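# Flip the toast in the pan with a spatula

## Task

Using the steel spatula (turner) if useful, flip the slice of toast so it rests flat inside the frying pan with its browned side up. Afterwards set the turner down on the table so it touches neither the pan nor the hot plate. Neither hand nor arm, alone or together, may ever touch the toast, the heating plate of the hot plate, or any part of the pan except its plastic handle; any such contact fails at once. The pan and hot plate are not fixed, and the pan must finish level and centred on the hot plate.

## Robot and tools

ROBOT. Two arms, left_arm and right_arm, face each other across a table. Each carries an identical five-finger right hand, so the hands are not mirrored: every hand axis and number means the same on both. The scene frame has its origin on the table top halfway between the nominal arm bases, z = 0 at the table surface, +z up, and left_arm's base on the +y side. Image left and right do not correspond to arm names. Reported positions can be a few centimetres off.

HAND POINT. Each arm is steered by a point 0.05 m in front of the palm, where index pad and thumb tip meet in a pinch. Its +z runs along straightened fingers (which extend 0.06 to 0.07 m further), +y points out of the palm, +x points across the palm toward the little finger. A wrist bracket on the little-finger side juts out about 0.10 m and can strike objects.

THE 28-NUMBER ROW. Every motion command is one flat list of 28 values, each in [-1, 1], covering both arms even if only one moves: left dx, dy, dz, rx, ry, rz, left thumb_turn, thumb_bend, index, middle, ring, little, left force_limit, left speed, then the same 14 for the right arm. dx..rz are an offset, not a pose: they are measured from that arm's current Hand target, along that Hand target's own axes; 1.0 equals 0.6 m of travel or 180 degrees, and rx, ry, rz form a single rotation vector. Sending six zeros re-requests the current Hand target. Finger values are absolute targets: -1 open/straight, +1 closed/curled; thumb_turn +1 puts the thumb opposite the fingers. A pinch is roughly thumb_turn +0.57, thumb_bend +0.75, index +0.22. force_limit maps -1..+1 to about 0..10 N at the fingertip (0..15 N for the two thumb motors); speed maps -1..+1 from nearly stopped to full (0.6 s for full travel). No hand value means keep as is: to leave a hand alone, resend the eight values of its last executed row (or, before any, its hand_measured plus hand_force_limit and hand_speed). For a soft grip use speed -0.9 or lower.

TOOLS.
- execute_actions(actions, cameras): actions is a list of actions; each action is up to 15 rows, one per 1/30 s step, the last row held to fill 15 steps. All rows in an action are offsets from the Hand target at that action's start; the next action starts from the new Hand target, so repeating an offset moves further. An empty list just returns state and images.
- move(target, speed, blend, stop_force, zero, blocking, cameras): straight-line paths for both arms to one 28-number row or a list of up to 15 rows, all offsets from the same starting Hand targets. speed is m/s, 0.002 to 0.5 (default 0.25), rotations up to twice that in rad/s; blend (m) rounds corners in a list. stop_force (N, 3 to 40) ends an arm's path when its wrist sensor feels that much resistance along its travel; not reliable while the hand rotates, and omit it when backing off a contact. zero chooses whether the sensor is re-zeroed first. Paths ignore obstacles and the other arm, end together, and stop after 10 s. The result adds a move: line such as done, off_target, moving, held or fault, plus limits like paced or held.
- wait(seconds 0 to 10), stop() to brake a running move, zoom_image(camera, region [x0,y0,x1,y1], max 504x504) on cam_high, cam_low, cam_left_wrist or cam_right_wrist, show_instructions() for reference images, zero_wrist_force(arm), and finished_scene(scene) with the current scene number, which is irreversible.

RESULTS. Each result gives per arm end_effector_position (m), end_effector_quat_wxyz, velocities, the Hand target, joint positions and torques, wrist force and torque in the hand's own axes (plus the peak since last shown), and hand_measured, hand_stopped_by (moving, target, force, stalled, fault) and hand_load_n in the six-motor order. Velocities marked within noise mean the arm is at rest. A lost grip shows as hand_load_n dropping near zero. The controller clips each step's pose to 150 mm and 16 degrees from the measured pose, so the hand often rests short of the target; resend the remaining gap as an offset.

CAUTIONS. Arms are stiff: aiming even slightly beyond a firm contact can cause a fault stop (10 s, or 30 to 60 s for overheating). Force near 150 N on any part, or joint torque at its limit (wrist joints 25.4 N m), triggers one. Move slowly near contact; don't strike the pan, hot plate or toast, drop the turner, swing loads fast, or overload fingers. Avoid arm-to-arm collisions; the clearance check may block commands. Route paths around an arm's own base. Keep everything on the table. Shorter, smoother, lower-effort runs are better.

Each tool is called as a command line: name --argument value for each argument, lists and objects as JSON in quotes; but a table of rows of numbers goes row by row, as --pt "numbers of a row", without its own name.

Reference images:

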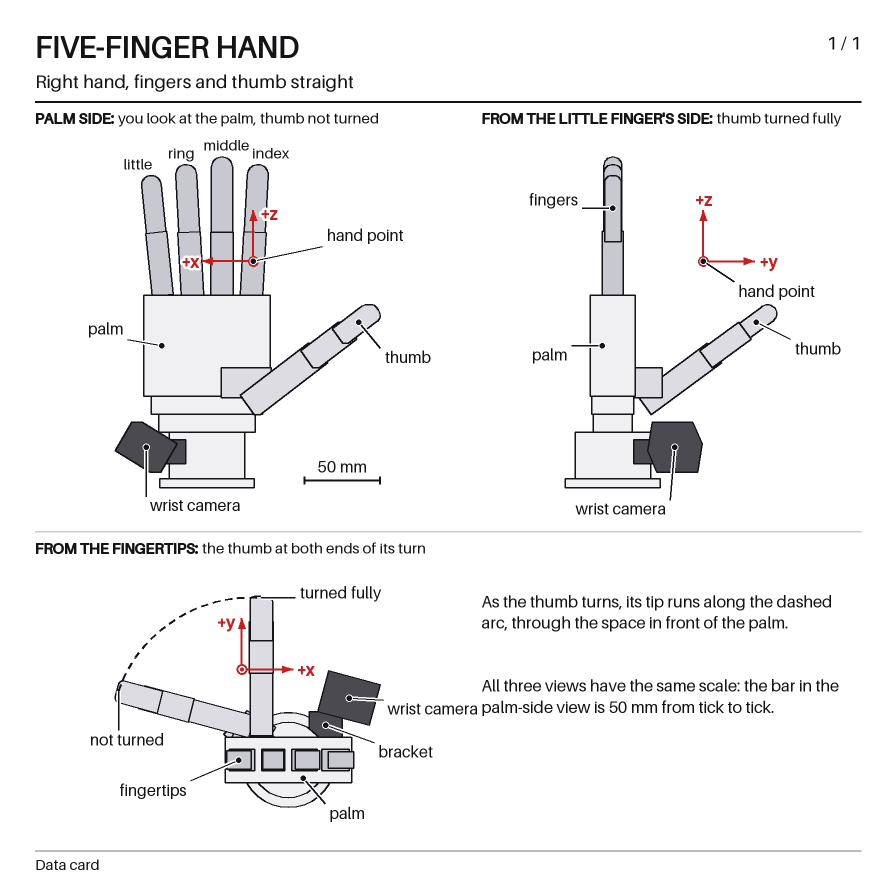

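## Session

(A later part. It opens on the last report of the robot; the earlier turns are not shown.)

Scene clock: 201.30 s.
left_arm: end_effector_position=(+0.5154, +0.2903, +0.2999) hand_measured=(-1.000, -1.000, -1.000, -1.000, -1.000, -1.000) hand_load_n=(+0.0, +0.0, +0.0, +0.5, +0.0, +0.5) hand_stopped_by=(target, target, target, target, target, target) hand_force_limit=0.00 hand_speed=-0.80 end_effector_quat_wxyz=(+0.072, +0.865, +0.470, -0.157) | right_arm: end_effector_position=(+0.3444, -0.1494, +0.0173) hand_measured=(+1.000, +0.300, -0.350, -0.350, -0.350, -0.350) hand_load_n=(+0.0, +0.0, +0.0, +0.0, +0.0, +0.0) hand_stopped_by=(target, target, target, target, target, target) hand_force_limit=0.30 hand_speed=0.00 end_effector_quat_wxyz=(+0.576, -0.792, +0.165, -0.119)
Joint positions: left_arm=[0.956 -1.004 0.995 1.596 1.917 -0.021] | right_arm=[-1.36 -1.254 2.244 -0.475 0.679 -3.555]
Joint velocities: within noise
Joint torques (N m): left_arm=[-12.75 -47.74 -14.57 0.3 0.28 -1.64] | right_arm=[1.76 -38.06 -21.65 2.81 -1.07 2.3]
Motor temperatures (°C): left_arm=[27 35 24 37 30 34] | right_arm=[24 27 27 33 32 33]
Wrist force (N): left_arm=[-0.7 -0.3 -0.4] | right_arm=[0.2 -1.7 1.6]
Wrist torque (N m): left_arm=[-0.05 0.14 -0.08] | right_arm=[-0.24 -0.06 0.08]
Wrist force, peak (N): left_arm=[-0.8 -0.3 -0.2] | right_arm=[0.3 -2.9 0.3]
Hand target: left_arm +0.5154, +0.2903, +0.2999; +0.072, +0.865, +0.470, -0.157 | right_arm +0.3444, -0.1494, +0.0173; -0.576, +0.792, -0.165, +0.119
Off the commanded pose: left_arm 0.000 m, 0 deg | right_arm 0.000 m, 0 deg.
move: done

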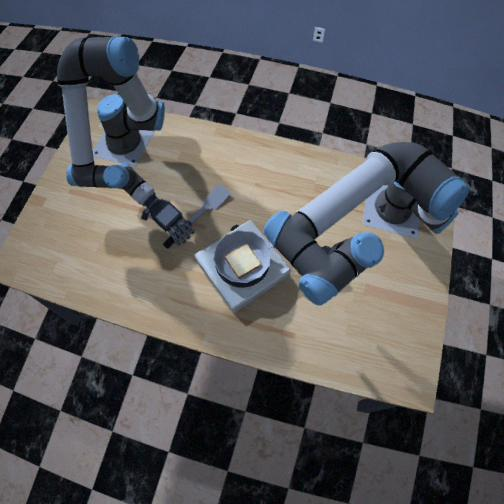

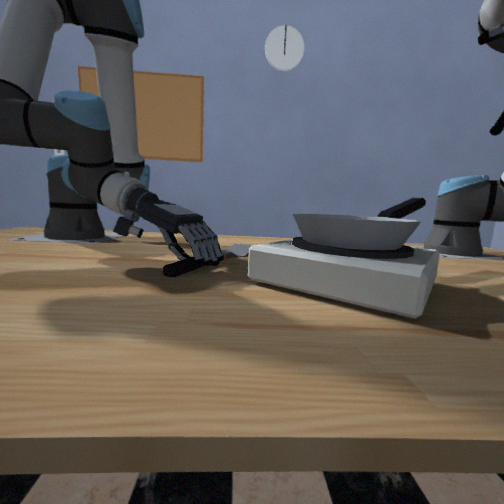

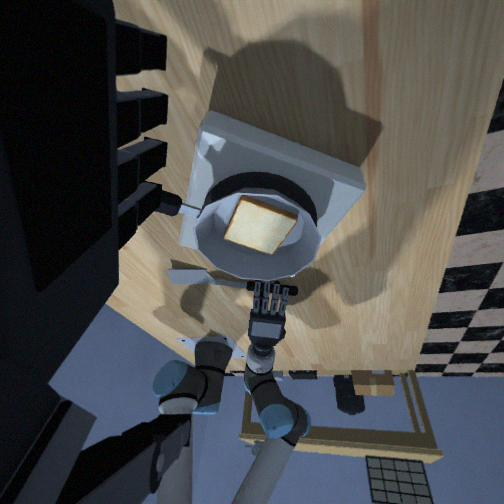

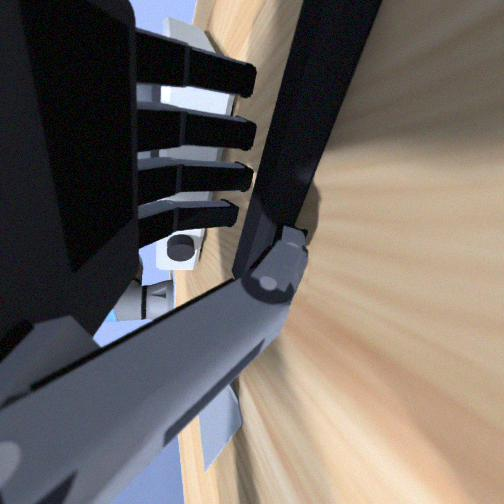

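move --target '[0,0,0,0,0,0,-1,-1,-1,-1,-1,-1,0,-0.8,0,0,0,0,0,0,1,0.3,0.25,0.25,-0.35,-0.35,-0.4,-0.7]' --speed 0.03

zoom_image --camera "cam_low" --region '[140, 190, 260, 310]'

Scene clock: 214.93 s.
left_arm: end_effector_position=(+0.5154, +0.2903, +0.2999) hand_measured=(-1.000, -1.000, -1.000, -1.000, -1.000, -1.000) hand_load_n=(+0.0, +0.0, +0.0, +0.0, +0.0, +0.0) hand_stopped_by=(target, target, target, target, target, target) hand_force_limit=0.00 hand_speed=-0.80 end_effector_quat_wxyz=(+0.072, +0.865, +0.470, -0.157) | right_arm: end_effector_position=(+0.3444, -0.1494, +0.0173) hand_measured=(+1.000, +0.298, -0.036, -0.036, -0.350, -0.350) hand_load_n=(+0.0, +2.5, +4.5, +2.5, +0.0, +0.0) hand_stopped_by=(target, target, force, force, target, target) hand_force_limit=-0.40 hand_speed=-0.70 end_effector_quat_wxyz=(+0.576, -0.792, +0.165, -0.119)
Joint positions: left_arm=[0.956 -1.004 0.995 1.596 1.917 -0.021] | right_arm=[-1.36 -1.254 2.244 -0.475 0.679 -3.555]
Joint velocities: within noise
Joint torques (N m): left_arm=[-11.46 -47.82 -14.97 0.36 0.17 -1.34] | right_arm=[6.7 -35.51 -17.45 1.39 0.59 2.26]
Motor temperatures (°C): left_arm=[27 35 24 37 30 34] | right_arm=[24 27 27 33 32 33]
Wrist force (N): left_arm=[-0.5 0.0 0.1] | right_arm=[0.0 -4.9 -0.1]
Wrist torque (N m): left_arm=[-0.04 0.10 -0.06] | right_arm=[-0.24 -0.01 0.08]
Wrist force, peak (N): left_arm=[-0.7 -0.3 -0.4] | right_arm=[-0.3 -5.7 0.3]
Hand target: left_arm +0.5154, +0.2903, +0.2999; +0.072, +0.865, +0.470, -0.157 | right_arm +0.3444, -0.1494, +0.0173; -0.576, +0.792, -0.165, +0.119
Off the commanded pose: left_arm 0.000 m, 0 deg | right_arm 0.000 m, 0 deg.
move: done

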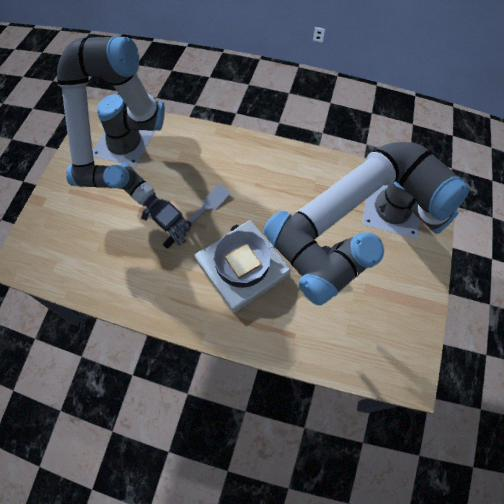

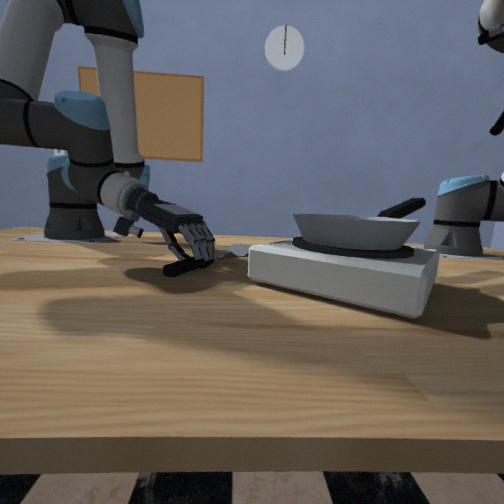

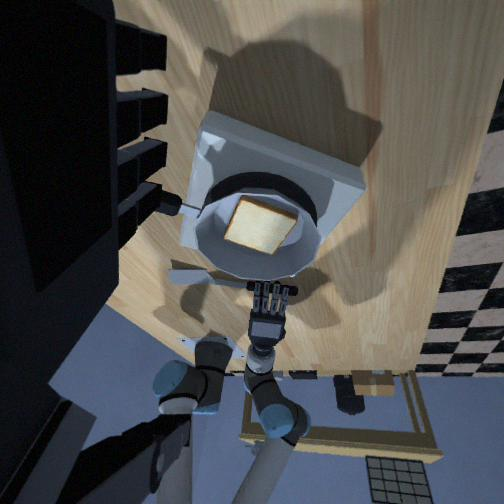

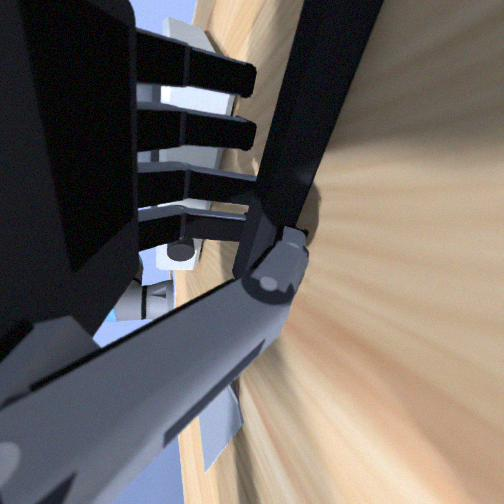

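Scaled by 4.200.

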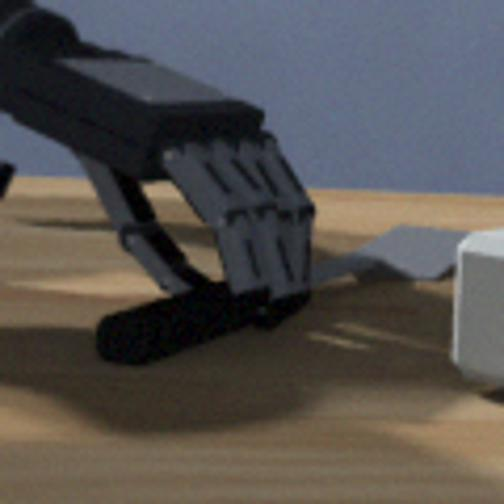

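move --target '[0,0,0,0,0,0,-1,-1,-1,-1,-1,-1,0,-0.8,0,0,0,0,0,0,1,0.3,0.35,0.35,-0.35,-0.35,0.3,-0.8]' --speed 0.03 --cameras '[]'

move --target '[0,0,0,0,0,0,-1,-1,-1,-1,-1,-1,0,-0.8,0,-0.1902,-0.0618,0,0,0,1,0.3,0.35,0.35,-0.35,-0.35,0.3,-0.8]' --speed 0.1

zoom_image --camera "cam_low" --region '[140, 150, 290, 300]'

Scene clock: 225.00 s.
left_arm: end_effector_position=(+0.5154, +0.2903, +0.2999) hand_measured=(-1.000, -1.000, -1.000, -1.000, -1.000, -1.000) hand_load_n=(+0.0, +0.0, +0.0, +0.0, +0.0, +0.0) hand_stopped_by=(target, target, target, target, target, target) hand_force_limit=0.00 hand_speed=-0.80 end_effector_quat_wxyz=(+0.072, +0.865, +0.470, -0.157) | right_arm: end_effector_position=(+0.3444, -0.1494, +0.0173) hand_measured=(+1.000, +0.298, -0.028, -0.018, -0.350, -0.350) hand_load_n=(-0.5, +4.0, +6.0, +10.5, +0.0, +0.0) hand_stopped_by=(target, target, force, force, target, target) hand_force_limit=0.30 hand_speed=-0.80 end_effector_quat_wxyz=(+0.576, -0.792, +0.165, -0.119)
Joint positions: left_arm=[0.956 -1.004 0.995 1.596 1.917 -0.021] | right_arm=[-1.36 -1.254 2.244 -0.475 0.679 -3.555]
Joint velocities: within noise
Joint torques (N m): left_arm=[-11.62 -48.78 -14.42 0.14 0.44 -1.46] | right_arm=[6.62 -13.34 -13.1 0.11 1.11 1.82]
Motor temperatures (°C): left_arm=[27 35 24 37 30 34] | right_arm=[24 27 27 33 32 33]
Wrist force (N): left_arm=[-0.4 -0.1 0.0] | right_arm=[-0.3 -9.3 1.3]
Wrist torque (N m): left_arm=[-0.05 0.08 -0.06] | right_arm=[-0.25 -0.05 0.01]
Wrist force, peak (N): left_arm=[-0.9 -0.1 0.2] | right_arm=[-0.3 -9.8 2.0]
Hand target: left_arm +0.5154, +0.2903, +0.2999; +0.072, +0.865, +0.470, -0.157 | right_arm +0.3444, -0.1494, +0.0173; -0.576, +0.792, -0.165, +0.119
Off the commanded pose: left_arm 0.000 m, 0 deg | right_arm 0.000 m, 0 deg.
move: done
No camera images: "cameras" was empty.

Scene clock: 226.67 s.
left_arm: end_effector_position=(+0.5154, +0.2903, +0.2999) hand_measured=(-1.000, -1.000, -1.000, -1.000, -1.000, -1.000) hand_load_n=(+0.0, +0.0, +0.0, +0.0, +0.0, +0.0) hand_stopped_by=(target, target, target, target, target, target) hand_force_limit=0.00 hand_speed=-0.80 end_effector_quat_wxyz=(+0.072, +0.865, +0.470, -0.157) | right_arm: end_effector_position=(+0.3445, -0.1495, +0.1373) hand_measured=(+1.000, +0.296, -0.028, -0.018, -0.350, -0.350) hand_load_n=(+1.0, +7.5, +0.0, +8.0, +0.0, +0.0) hand_stopped_by=(target, target, force, force, target, target) hand_force_limit=0.30 hand_speed=-0.80 end_effector_quat_wxyz=(+0.576, -0.792, +0.164, -0.119)
Joint positions: left_arm=[0.956 -1.004 0.995 1.596 1.917 -0.021] | right_arm=[-1.36 -1.503 2.124 -0.106 0.678 -3.555]
Joint velocities: within noise
Joint torques (N m): left_arm=[-11.49 -48.42 -15.94 0.31 0.78 -1.44] | right_arm=[-5.21 -12.35 -8.44 0.77 -2.26 -0.68]
Motor temperatures (°C): left_arm=[27 35 24 37 30 34] | right_arm=[24 27 27 33 32 33]
Wrist force (N): left_arm=[-0.6 -0.1 -0.4] | right_arm=[0.8 -0.6 1.8]
Wrist torque (N m): left_arm=[-0.02 0.12 -0.06] | right_arm=[-0.16 -0.11 0.10]
Wrist force, peak (N): left_arm=[-0.7 -0.3 0.0] | right_arm=[-0.5 -9.1 1.2]
Hand target: left_arm +0.5154, +0.2903, +0.2999; +0.072, +0.865, +0.470, -0.157 | right_arm +0.3445, -0.1495, +0.1373; -0.576, +0.792, -0.165, +0.119
Off the commanded pose: left_arm 0.000 m, 0 deg | right_arm 0.000 m, 0 deg.
move: done

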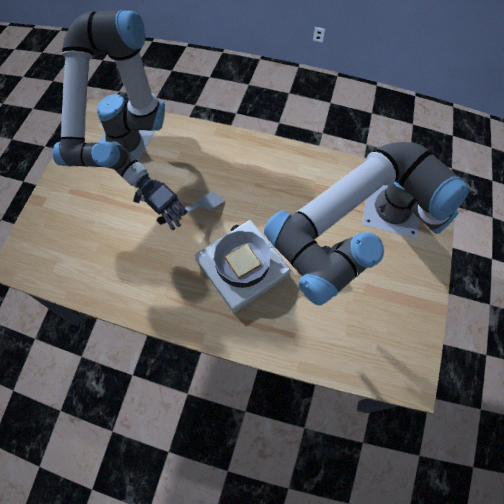

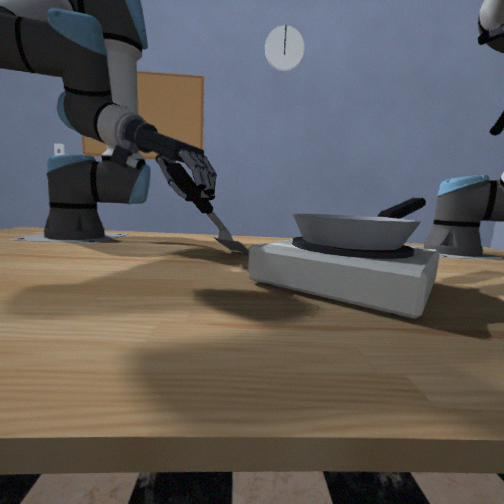

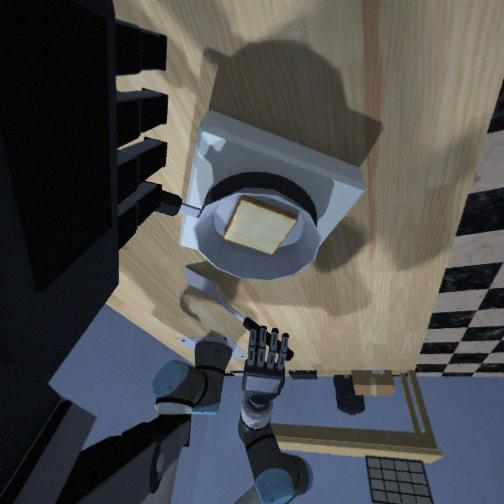

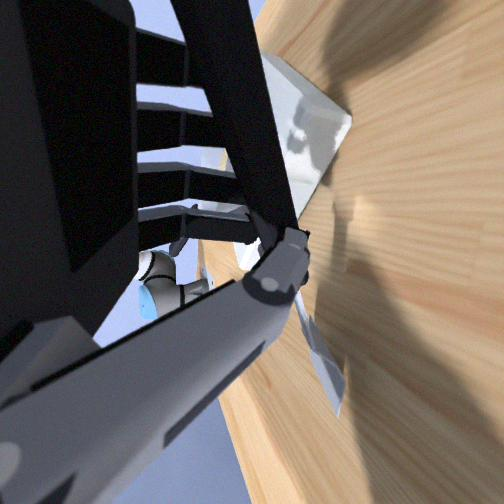

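Scaled by 3.360.

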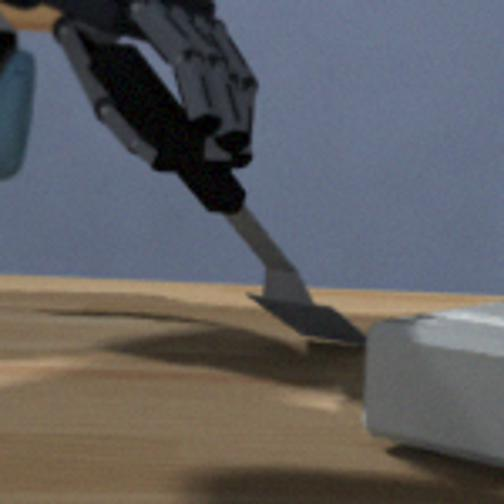

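move --target '[0,0,0,0,0,0,-1,-1,-1,-1,-1,-1,0,-0.8,0,-0.1268,-0.0412,0,0,0,1,0.3,0.35,0.35,-0.35,-0.35,0.3,-0.8]' --speed 0.1 --cameras '[]'

move --target '[0,0,0,0,0,0,-1,-1,-1,-1,-1,-1,0,-0.8,0,0,0,0,0,0,1,0.3,0.35,0.35,0.9,0.9,-0.2,-0.8]' --speed 0.1 --cameras '["cam_right_wrist"]'

move --target '[0,0,0,0,0,0,-1,-1,-1,-1,-1,-1,0,-0.8,0,0,0,0,0,0,1,0.3,0.35,0.35,0.85,0.95,0.3,-0.8]' --speed 0.1

zoom_image --camera "cam_low" --region '[140, 120, 290, 270]'

Scene clock: 240.60 s.
left_arm: end_effector_position=(+0.5154, +0.2903, +0.2999) hand_measured=(-1.000, -1.000, -1.000, -1.000, -1.000, -1.000) hand_load_n=(+0.0, +0.0, +0.0, +0.0, +0.0, +0.0) hand_stopped_by=(target, target, target, target, target, target) hand_force_limit=0.00 hand_speed=-0.80 end_effector_quat_wxyz=(+0.072, +0.865, +0.470, -0.157) | right_arm: end_effector_position=(+0.3446, -0.1496, +0.2173) hand_measured=(+1.000, +0.296, -0.028, -0.018, -0.350, -0.350) hand_load_n=(+1.5, +7.5, +0.0, +7.5, +0.0, +0.0) hand_stopped_by=(target, target, force, force, target, target) hand_force_limit=0.30 hand_speed=-0.80 end_effector_quat_wxyz=(+0.576, -0.792, +0.164, -0.119)
Joint positions: left_arm=[0.956 -1.004 0.995 1.596 1.917 -0.021] | right_arm=[-1.36 -1.607 1.995 0.125 0.678 -3.555]
Joint velocities: within noise
Joint torques (N m): left_arm=[-11.48 -47.49 -16.14 0.55 0.97 -1.24] | right_arm=[-6.75 -4.56 -14.93 0.42 -2.23 -0.69]
Motor temperatures (°C): left_arm=[27 35 24 37 30 34] | right_arm=[24 27 27 33 32 33]
Wrist force (N): left_arm=[-0.4 -0.4 0.0] | right_arm=[0.5 0.2 2.1]
Wrist torque (N m): left_arm=[-0.09 0.08 -0.06] | right_arm=[-0.19 -0.06 0.00]
Wrist force, peak (N): left_arm=[-0.6 -0.6 0.3] | right_arm=[0.8 0.0 2.5]
Hand target: left_arm +0.5154, +0.2903, +0.2999; +0.072, +0.865, +0.470, -0.157 | right_arm +0.3445, -0.1496, +0.2173; -0.576, +0.792, -0.165, +0.119
Off the commanded pose: left_arm 0.000 m, 0 deg | right_arm 0.000 m, 0 deg.
move: done
No camera images: "cameras" was empty.

Scene clock: 242.93 s.
left_arm: end_effector_position=(+0.5154, +0.2903, +0.2999) hand_measured=(-1.000, -1.000, -1.000, -1.000, -1.000, -1.000) hand_load_n=(+0.0, +0.0, +0.0, +0.0, +0.0, +0.0) hand_stopped_by=(target, target, target, target, target, target) hand_force_limit=0.00 hand_speed=-0.80 end_effector_quat_wxyz=(+0.072, +0.865, +0.470, -0.157) | right_arm: end_effector_position=(+0.3445, -0.1496, +0.2173) hand_measured=(+1.000, +0.294, -0.028, -0.018, +0.048, +0.336) hand_load_n=(+8.5, +11.5, +0.0, +5.5, +0.0, +4.0) hand_stopped_by=(target, target, force, force, force, force) hand_force_limit=-0.20 hand_speed=-0.80 end_effector_quat_wxyz=(+0.576, -0.792, +0.165, -0.119)
Joint positions: left_arm=[0.956 -1.004 0.995 1.596 1.917 -0.021] | right_arm=[-1.36 -1.606 1.995 0.126 0.678 -3.555]
Joint velocities: within noise
Joint torques (N m): left_arm=[-11.51 -48.24 -15.19 0.3 0.97 -1.43] | right_arm=[4.44 -5.11 -24.64 0.28 0.28 2.39]
Motor temperatures (°C): left_arm=[27 35 24 37 30 34] | right_arm=[24 27 27 33 32 33]
Wrist force (N): left_arm=[-0.5 -0.4 -0.1] | right_arm=[0.4 -0.1 2.3]
Wrist torque (N m): left_arm=[-0.09 0.10 -0.06] | right_arm=[-0.28 -0.06 -0.01]
Wrist force, peak (N): left_arm=[-0.8 0.0 -0.3] | right_arm=[0.4 0.2 2.5]
Hand target: left_arm +0.5154, +0.2903, +0.2999; +0.072, +0.865, +0.470, -0.157 | right_arm +0.3445, -0.1496, +0.2173; -0.576, +0.792, -0.165, +0.119
Off the commanded pose: left_arm 0.000 m, 0 deg | right_arm 0.000 m, 0 deg.
move: done
Images, in order (width x height): cam_right_wrist 504x504.

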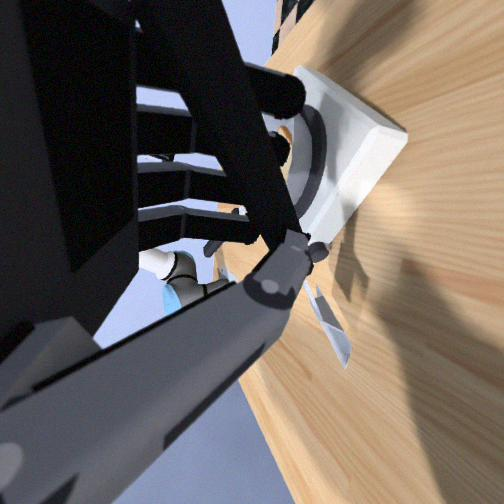

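Scene clock: 243.63 s.
left_arm: end_effector_position=(+0.5154, +0.2903, +0.2999) hand_measured=(-1.000, -1.000, -1.000, -1.000, -1.000, -1.000) hand_load_n=(+0.0, +0.0, +0.0, +0.0, +0.0, +0.0) hand_stopped_by=(target, target, target, target, target, target) hand_force_limit=0.00 hand_speed=-0.80 end_effector_quat_wxyz=(+0.072, +0.865, +0.470, -0.157) | right_arm: end_effector_position=(+0.3445, -0.1496, +0.2173) hand_measured=(+1.000, +0.292, -0.028, -0.018, +0.112, +0.412) hand_load_n=(+12.5, +13.5, +0.0, +4.0, +6.5, +6.5) hand_stopped_by=(target, target, force, force, force, force) hand_force_limit=0.30 hand_speed=-0.80 end_effector_quat_wxyz=(+0.576, -0.792, +0.165, -0.119)
Joint positions: left_arm=[0.956 -1.004 0.995 1.596 1.917 -0.021] | right_arm=[-1.36 -1.606 1.995 0.126 0.678 -3.555]
Joint velocities: within noise
Joint torques (N m): left_arm=[-12.5 -48.93 -16.64 0.5 1.04 -1.53] | right_arm=[7.19 -6.23 -28.05 -0.91 0.74 2.26]
Motor temperatures (°C): left_arm=[27 35 24 37 30 34] | right_arm=[24 27 27 33 32 33]
Wrist force (N): left_arm=[-0.6 -0.2 0.3] | right_arm=[0.4 0.0 2.4]
Wrist torque (N m): left_arm=[-0.09 0.11 -0.07] | right_arm=[-0.27 -0.07 0.00]
Wrist force, peak (N): left_arm=[-0.6 -0.2 0.3] | right_arm=[0.3 0.1 2.6]
Hand target: left_arm +0.5154, +0.2903, +0.2999; +0.072, +0.865, +0.470, -0.157 | right_arm +0.3445, -0.1496, +0.2173; -0.576, +0.792, -0.165, +0.119
Off the commanded pose: left_arm 0.000 m, 0 deg | right_arm 0.000 m, 0 deg.
move: done

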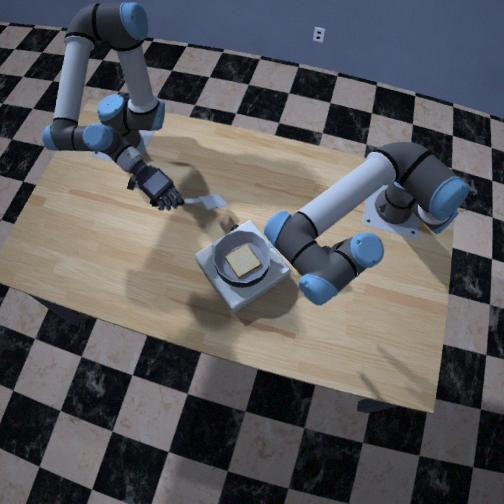

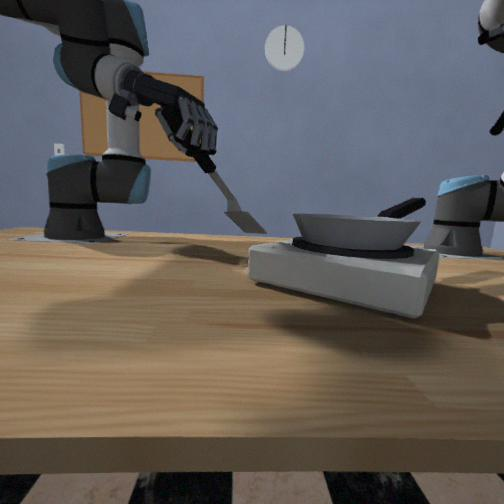

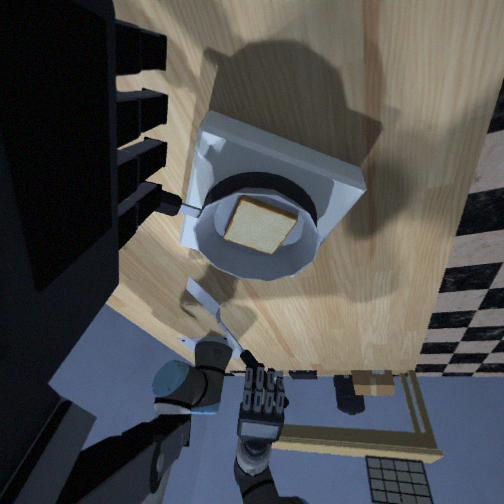

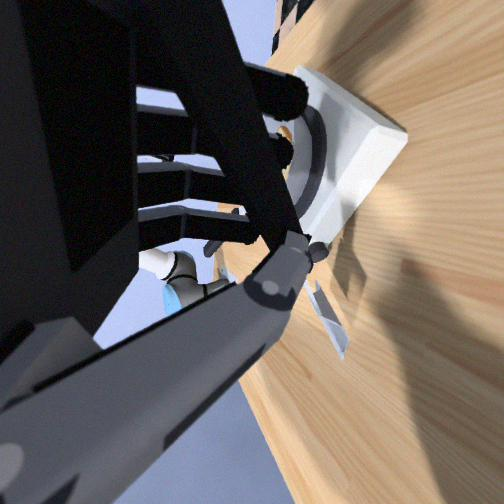

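Scaled by 3.360.

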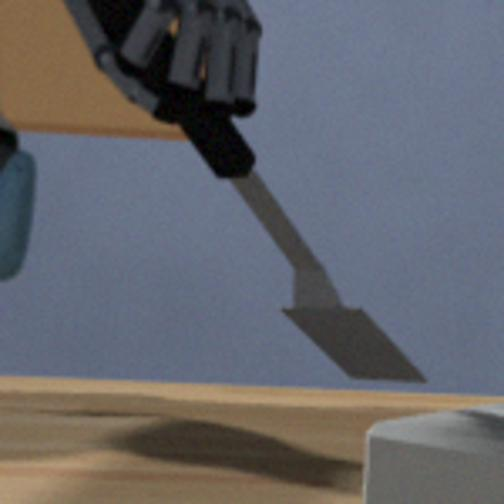

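move --pt "0 0 0 0 0 0 -1 -1 -1 -1 -1 -1 0 -0.8 0 -0.317 -0.103 0 0 0 1 0.3 0.35 0.35 0.85 0.95 0.3 -0.8" --pt "0 0 0 0 0 0 -1 -1 -1 -1 -1 -1 0 -0.8 0.2038 -0.4117 0.1885 -0.08 0.0399 -0.0805 1 0.3 0.35 0.35 0.85 0.95 0.3 -0.8" --speed 0.2 --blend 0.05

zoom_image --camera "cam_left_wrist" --region '[150, 100, 400, 350]'

zoom_image --camera "cam_high" --region '[180, 180, 320, 320]'

Scene clock: 284.77 s.
left_arm: end_effector_position=(+0.5154, +0.2903, +0.2999) hand_measured=(-1.000, -1.000, -1.000, -1.000, -1.000, -1.000) hand_load_n=(+0.0, +0.0, +0.0, +0.0, +0.0, +0.0) hand_stopped_by=(target, target, target, target, target, target) hand_force_limit=0.00 hand_speed=-0.80 end_effector_quat_wxyz=(+0.072, +0.865, +0.470, -0.157) | right_arm: end_effector_position=(+0.5300, -0.0296, +0.4172) hand_measured=(+1.000, +0.292, -0.028, -0.018, +0.112, +0.412) hand_load_n=(+12.5, +13.0, +0.0, +4.0, +7.0, +6.5) hand_stopped_by=(target, target, force, force, force, force) hand_force_limit=0.30 hand_speed=-0.80 end_effector_quat_wxyz=(+0.441, -0.863, +0.113, -0.218)
Joint positions: left_arm=[0.956 -1.004 0.995 1.596 1.917 -0.021] | right_arm=[-1.081 -0.945 0.471 1.074 1.147 -3.745]
Joint velocities: within noise
Joint torques (N m): left_arm=[-12.59 -47.97 -16.75 0.42 1.12 -1.1] | right_arm=[-7.63 -44.17 -31.09 1 1.5 2.92]
Motor temperatures (°C): left_arm=[27 35 24 37 30 34] | right_arm=[24 27 27 33 32 33]
Wrist force (N): left_arm=[-0.5 0.0 -0.2] | right_arm=[0.8 0.4 2.0]
Wrist torque (N m): left_arm=[-0.03 0.11 -0.05] | right_arm=[-0.10 -0.14 0.09]
Wrist force, peak (N): left_arm=[-0.8 -0.5 0.0] | right_arm=[0.6 2.1 3.1]
Hand target: left_arm +0.5154, +0.2903, +0.2999; +0.072, +0.865, +0.470, -0.157 | right_arm +0.5300, -0.0297, +0.4172; -0.441, +0.863, -0.113, +0.218
Off the commanded pose: left_arm 0.000 m, 0 deg | right_arm 0.000 m, 0 deg.
move: done

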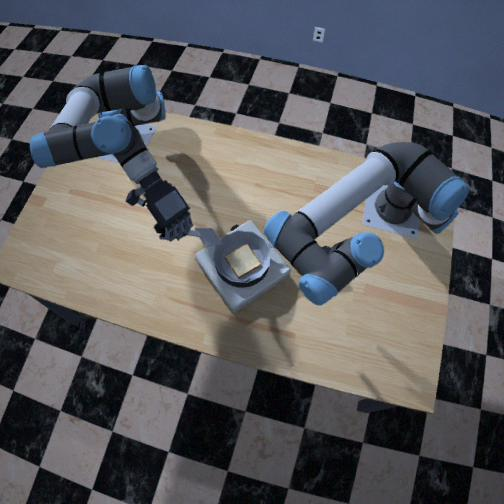

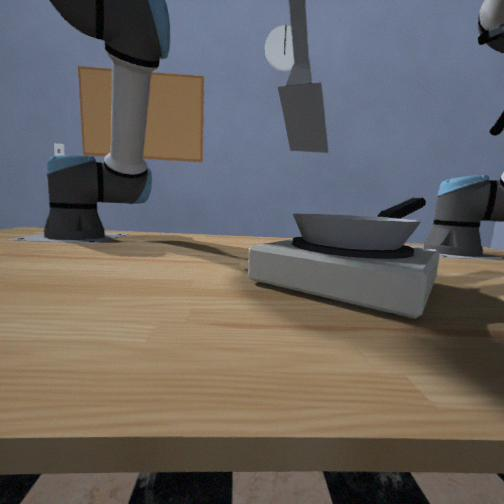

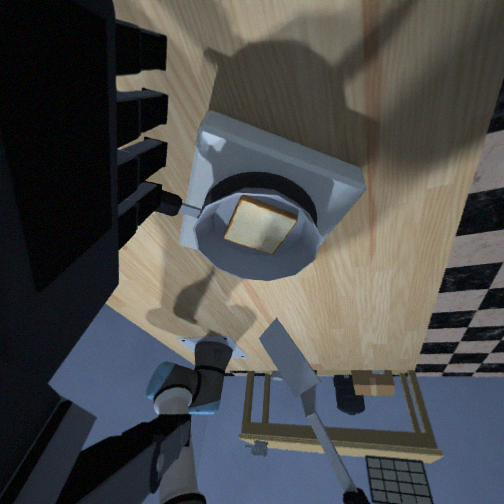

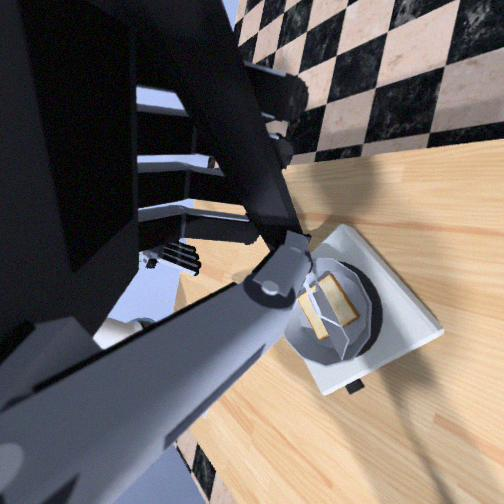

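Scaled by 2.016.

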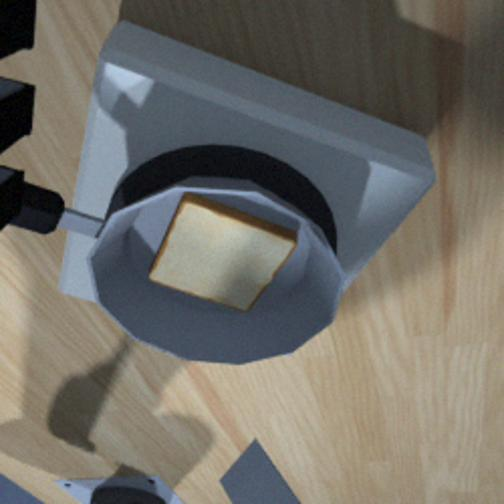

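Scaled by 3.600.

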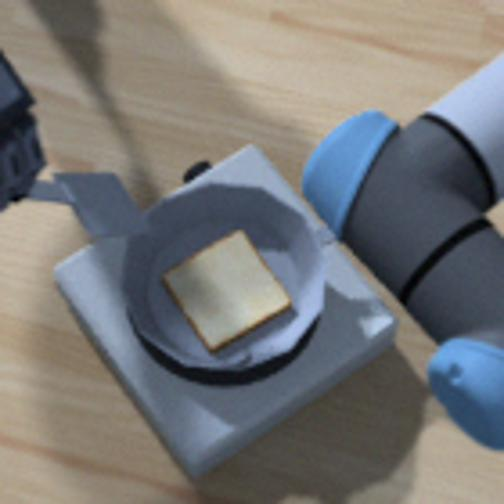

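move --target '[0,0,0,0,0,0,-1,-1,-1,-1,-1,-1,0,-0.8,0.0378,0.1142,0.1228,0,0,0,1,0.3,0.35,0.35,0.85,0.95,0.3,-0.8]' --speed 0.1

zoom_image --camera "cam_left_wrist" --region '[150, 150, 350, 350]'

zoom_image --camera "cam_high" --region '[190, 190, 300, 300]'

zoom_image --camera "cam_right_wrist" --region '[250, 200, 500, 450]'

zoom_image --camera "cam_low" --region '[250, 80, 430, 260]'

Scene clock: 313.57 s.
left_arm: end_effector_position=(+0.5154, +0.2903, +0.2999) hand_measured=(-1.000, -1.000, -1.000, -1.000, -1.000, -1.000) hand_load_n=(+0.0, +0.0, +0.0, +0.0, +0.0, +0.0) hand_stopped_by=(target, target, target, target, target, target) hand_force_limit=0.00 hand_speed=-0.80 end_effector_quat_wxyz=(+0.072, +0.865, +0.470, -0.157) | right_arm: end_effector_position=(+0.5849, -0.0261, +0.3298) hand_measured=(+1.000, +0.292, -0.028, -0.018, +0.112, +0.412) hand_load_n=(+12.5, +13.0, +0.0, +4.0, +6.5, +6.5) hand_stopped_by=(target, target, force, force, force, force) hand_force_limit=0.30 hand_speed=-0.80 end_effector_quat_wxyz=(+0.441, -0.863, +0.113, -0.218)
Joint positions: left_arm=[0.956 -1.004 0.995 1.596 1.917 -0.021] | right_arm=[-1.119 -0.893 0.623 0.88 1.116 -3.769]
Joint velocities: within noise
Joint torques (N m): left_arm=[-11.78 -48.41 -17.92 0.57 1.37 -1.23] | right_arm=[8.14 -61.52 -31.73 2.77 1.12 2.02]
Motor temperatures (°C): left_arm=[27 35 24 37 30 34] | right_arm=[24 27 27 33 32 33]
Wrist force (N): left_arm=[-0.6 -0.3 -0.1] | right_arm=[0.7 0.1 2.2]
Wrist torque (N m): left_arm=[-0.08 0.12 -0.07] | right_arm=[-0.15 -0.12 0.08]
Wrist force, peak (N): left_arm=[-0.8 0.3 0.3] | right_arm=[1.1 1.0 3.3]
Hand target: left_arm +0.5154, +0.2903, +0.2999; +0.072, +0.865, +0.470, -0.157 | right_arm +0.5849, -0.0260, +0.3300; -0.441, +0.863, -0.113, +0.218
Off the commanded pose: left_arm 0.000 m, 0 deg | right_arm 0.000 m, 0 deg.
move: done

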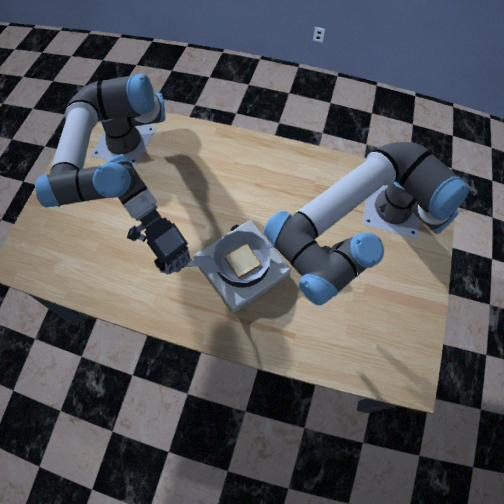

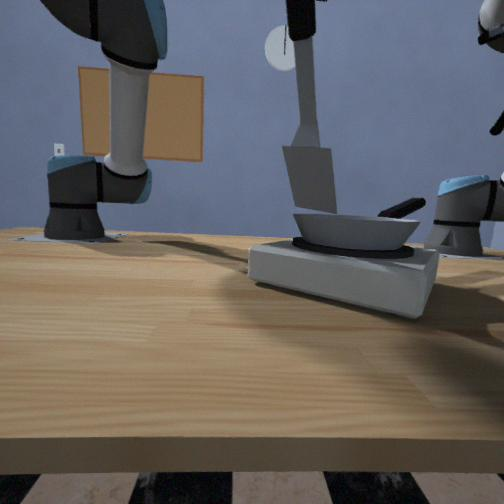

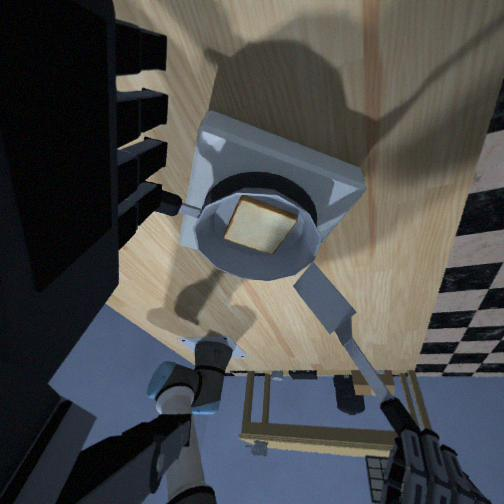

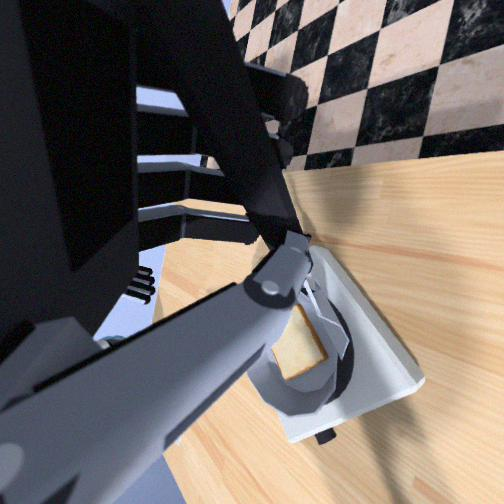

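Scaled by 2.520.

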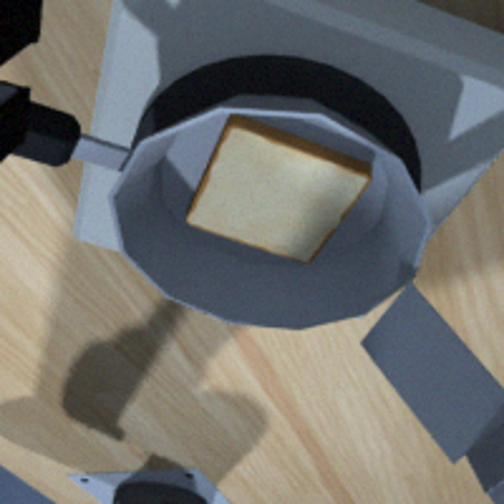

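Scaled by 4.582.

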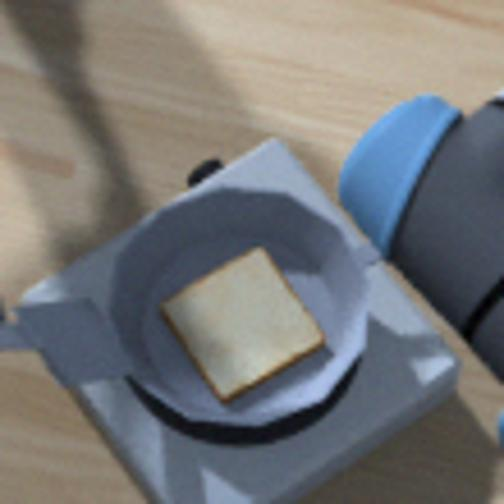

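Scaled by 2.016.

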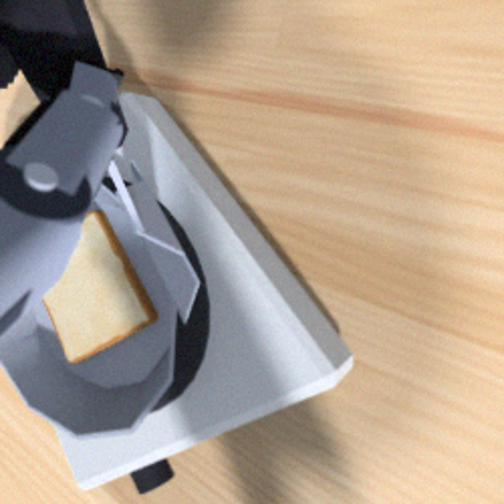

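Scaled by 2.800.

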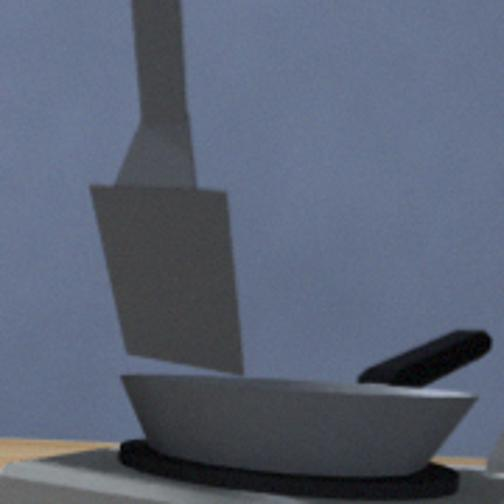

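move --target '[0,0,0,0,0,0,-1,-1,-1,-1,-1,-1,0,-0.8,-0.0415,-0.0323,-0.0045,0,0,0,1,0.3,0.35,0.35,0.85,0.95,0.3,-0.8]' --speed 0.1

zoom_image --camera "cam_left_wrist" --region '[150, 150, 350, 350]'

zoom_image --camera "cam_high" --region '[190, 190, 300, 300]'

zoom_image --camera "cam_low" --region '[250, 80, 430, 260]'

Scene clock: 333.37 s.
left_arm: end_effector_position=(+0.5154, +0.2903, +0.2999) hand_measured=(-1.000, -1.000, -1.000, -1.000, -1.000, -1.000) hand_load_n=(+0.0, +0.0, +0.0, +0.0, +0.0, +0.0) hand_stopped_by=(target, target, target, target, target, target) hand_force_limit=0.00 hand_speed=-0.80 end_effector_quat_wxyz=(+0.072, +0.865, +0.470, -0.157) | right_arm: end_effector_position=(+0.5616, -0.0069, +0.3405) hand_measured=(+1.000, +0.292, -0.028, -0.018, +0.112, +0.412) hand_load_n=(+12.5, +13.0, +0.0, +4.0, +7.0, +6.5) hand_stopped_by=(target, target, force, force, force, force) hand_force_limit=0.30 hand_speed=-0.80 end_effector_quat_wxyz=(+0.441, -0.863, +0.113, -0.218) end_effector_velocity=(+0.002, -0.002, -0.001) end_effector_angular_velocity=(-0.001, -0.002, +0.003)
Joint positions: left_arm=[0.956 -1.004 0.995 1.596 1.917 -0.021] | right_arm=[-1.072 -0.907 0.619 0.887 1.155 -3.739]
Joint velocities: left_arm=[within noise] | right_arm=[-0.004 0.001 0 0 -0.006 -0.006]
Joint torques (N m): left_arm=[-10.76 -48.67 -16.78 0.39 1.71 -1.32] | right_arm=[-7.31 -33.3 -21.15 0.51 -2.35 -2.43]
Motor temperatures (°C): left_arm=[27 35 24 37 30 34] | right_arm=[24 27 27 33 32 33]
Wrist force (N): left_arm=[-0.6 -0.1 0.0] | right_arm=[0.9 0.2 2.0]
Wrist torque (N m): left_arm=[-0.04 0.12 -0.07] | right_arm=[-0.10 -0.15 0.09]
Wrist force, peak (N): left_arm=[-0.6 -0.4 0.2] | right_arm=[1.2 0.7 2.3]
Hand target: left_arm +0.5154, +0.2903, +0.2999; +0.072, +0.865, +0.470, -0.157 | right_arm +0.5617, -0.0070, +0.3402; -0.441, +0.863, -0.113, +0.218
Off the commanded pose: left_arm 0.000 m, 0 deg | right_arm 0.000 m, 0 deg.
move: done

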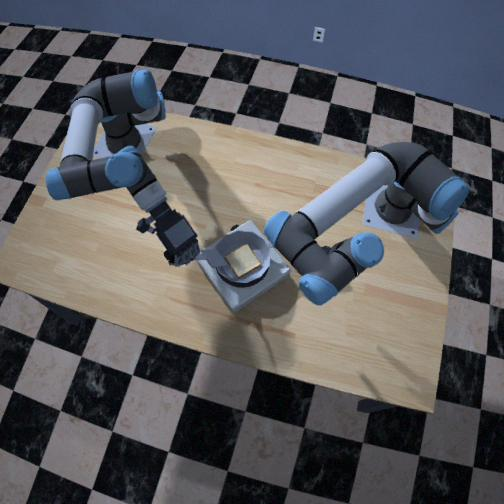

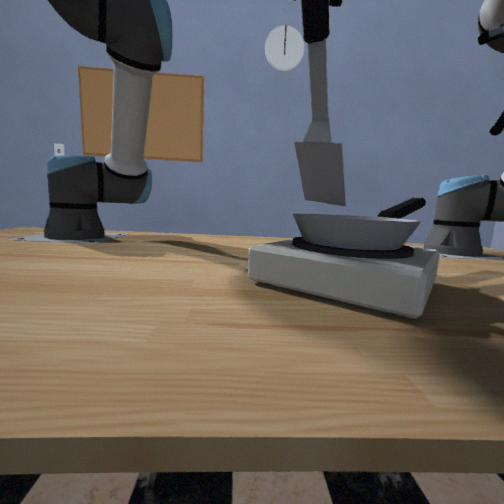

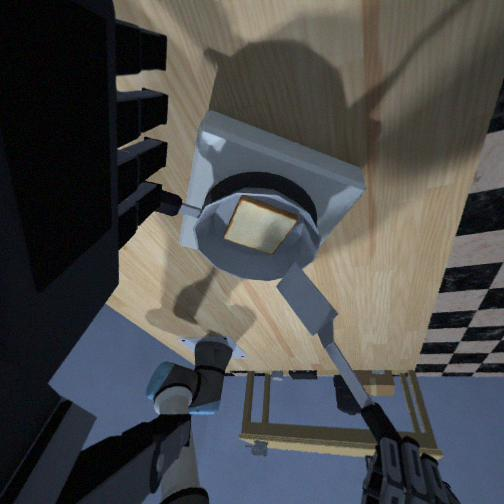

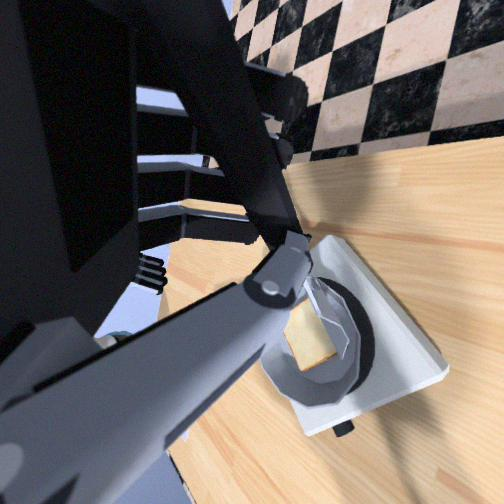

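Scaled by 2.520.

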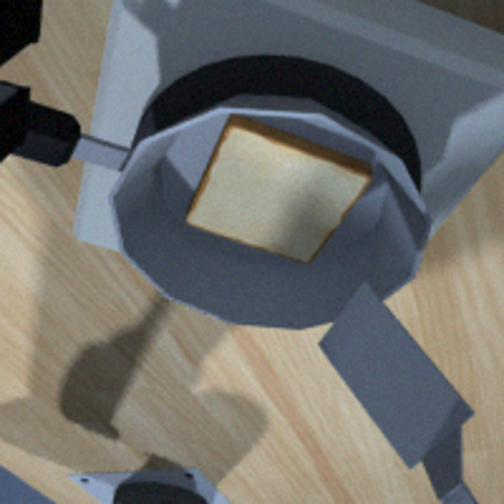

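Scaled by 4.582.

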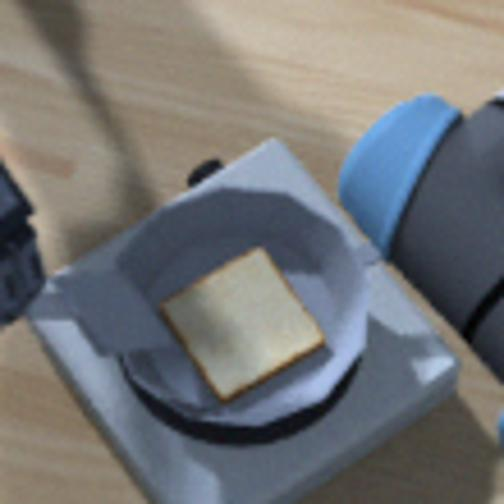

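Scaled by 2.800.

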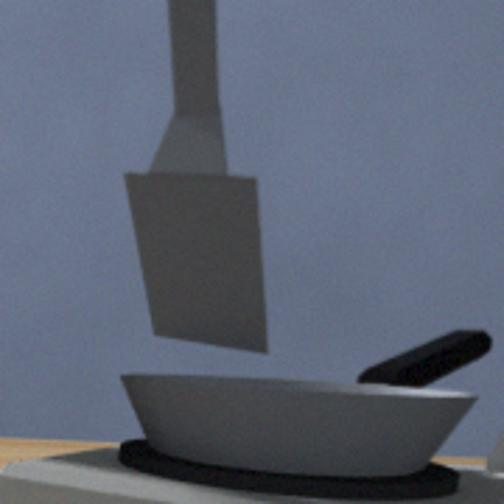

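zoom_image --camera "cam_high" --region '[195, 235, 255, 295]'

zoom_image --camera "cam_right_wrist" --region '[250, 230, 400, 430]'

Scaled by 8.400.

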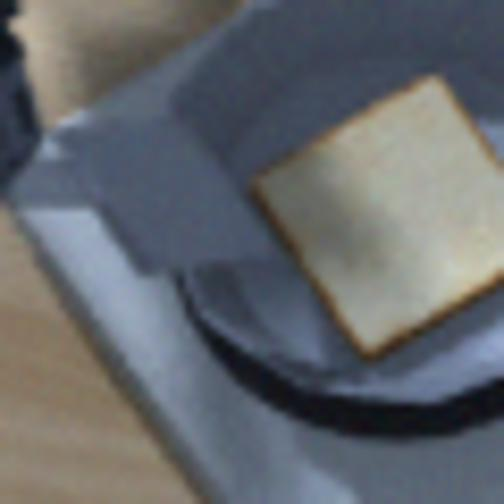

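Scaled by 2.520.

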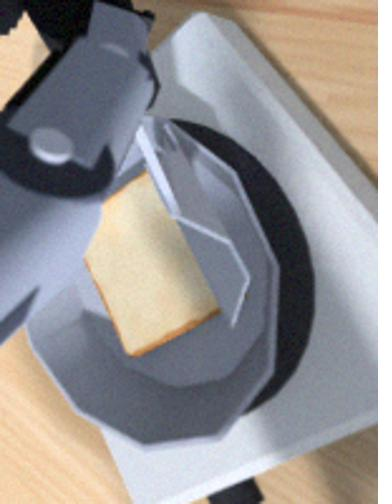

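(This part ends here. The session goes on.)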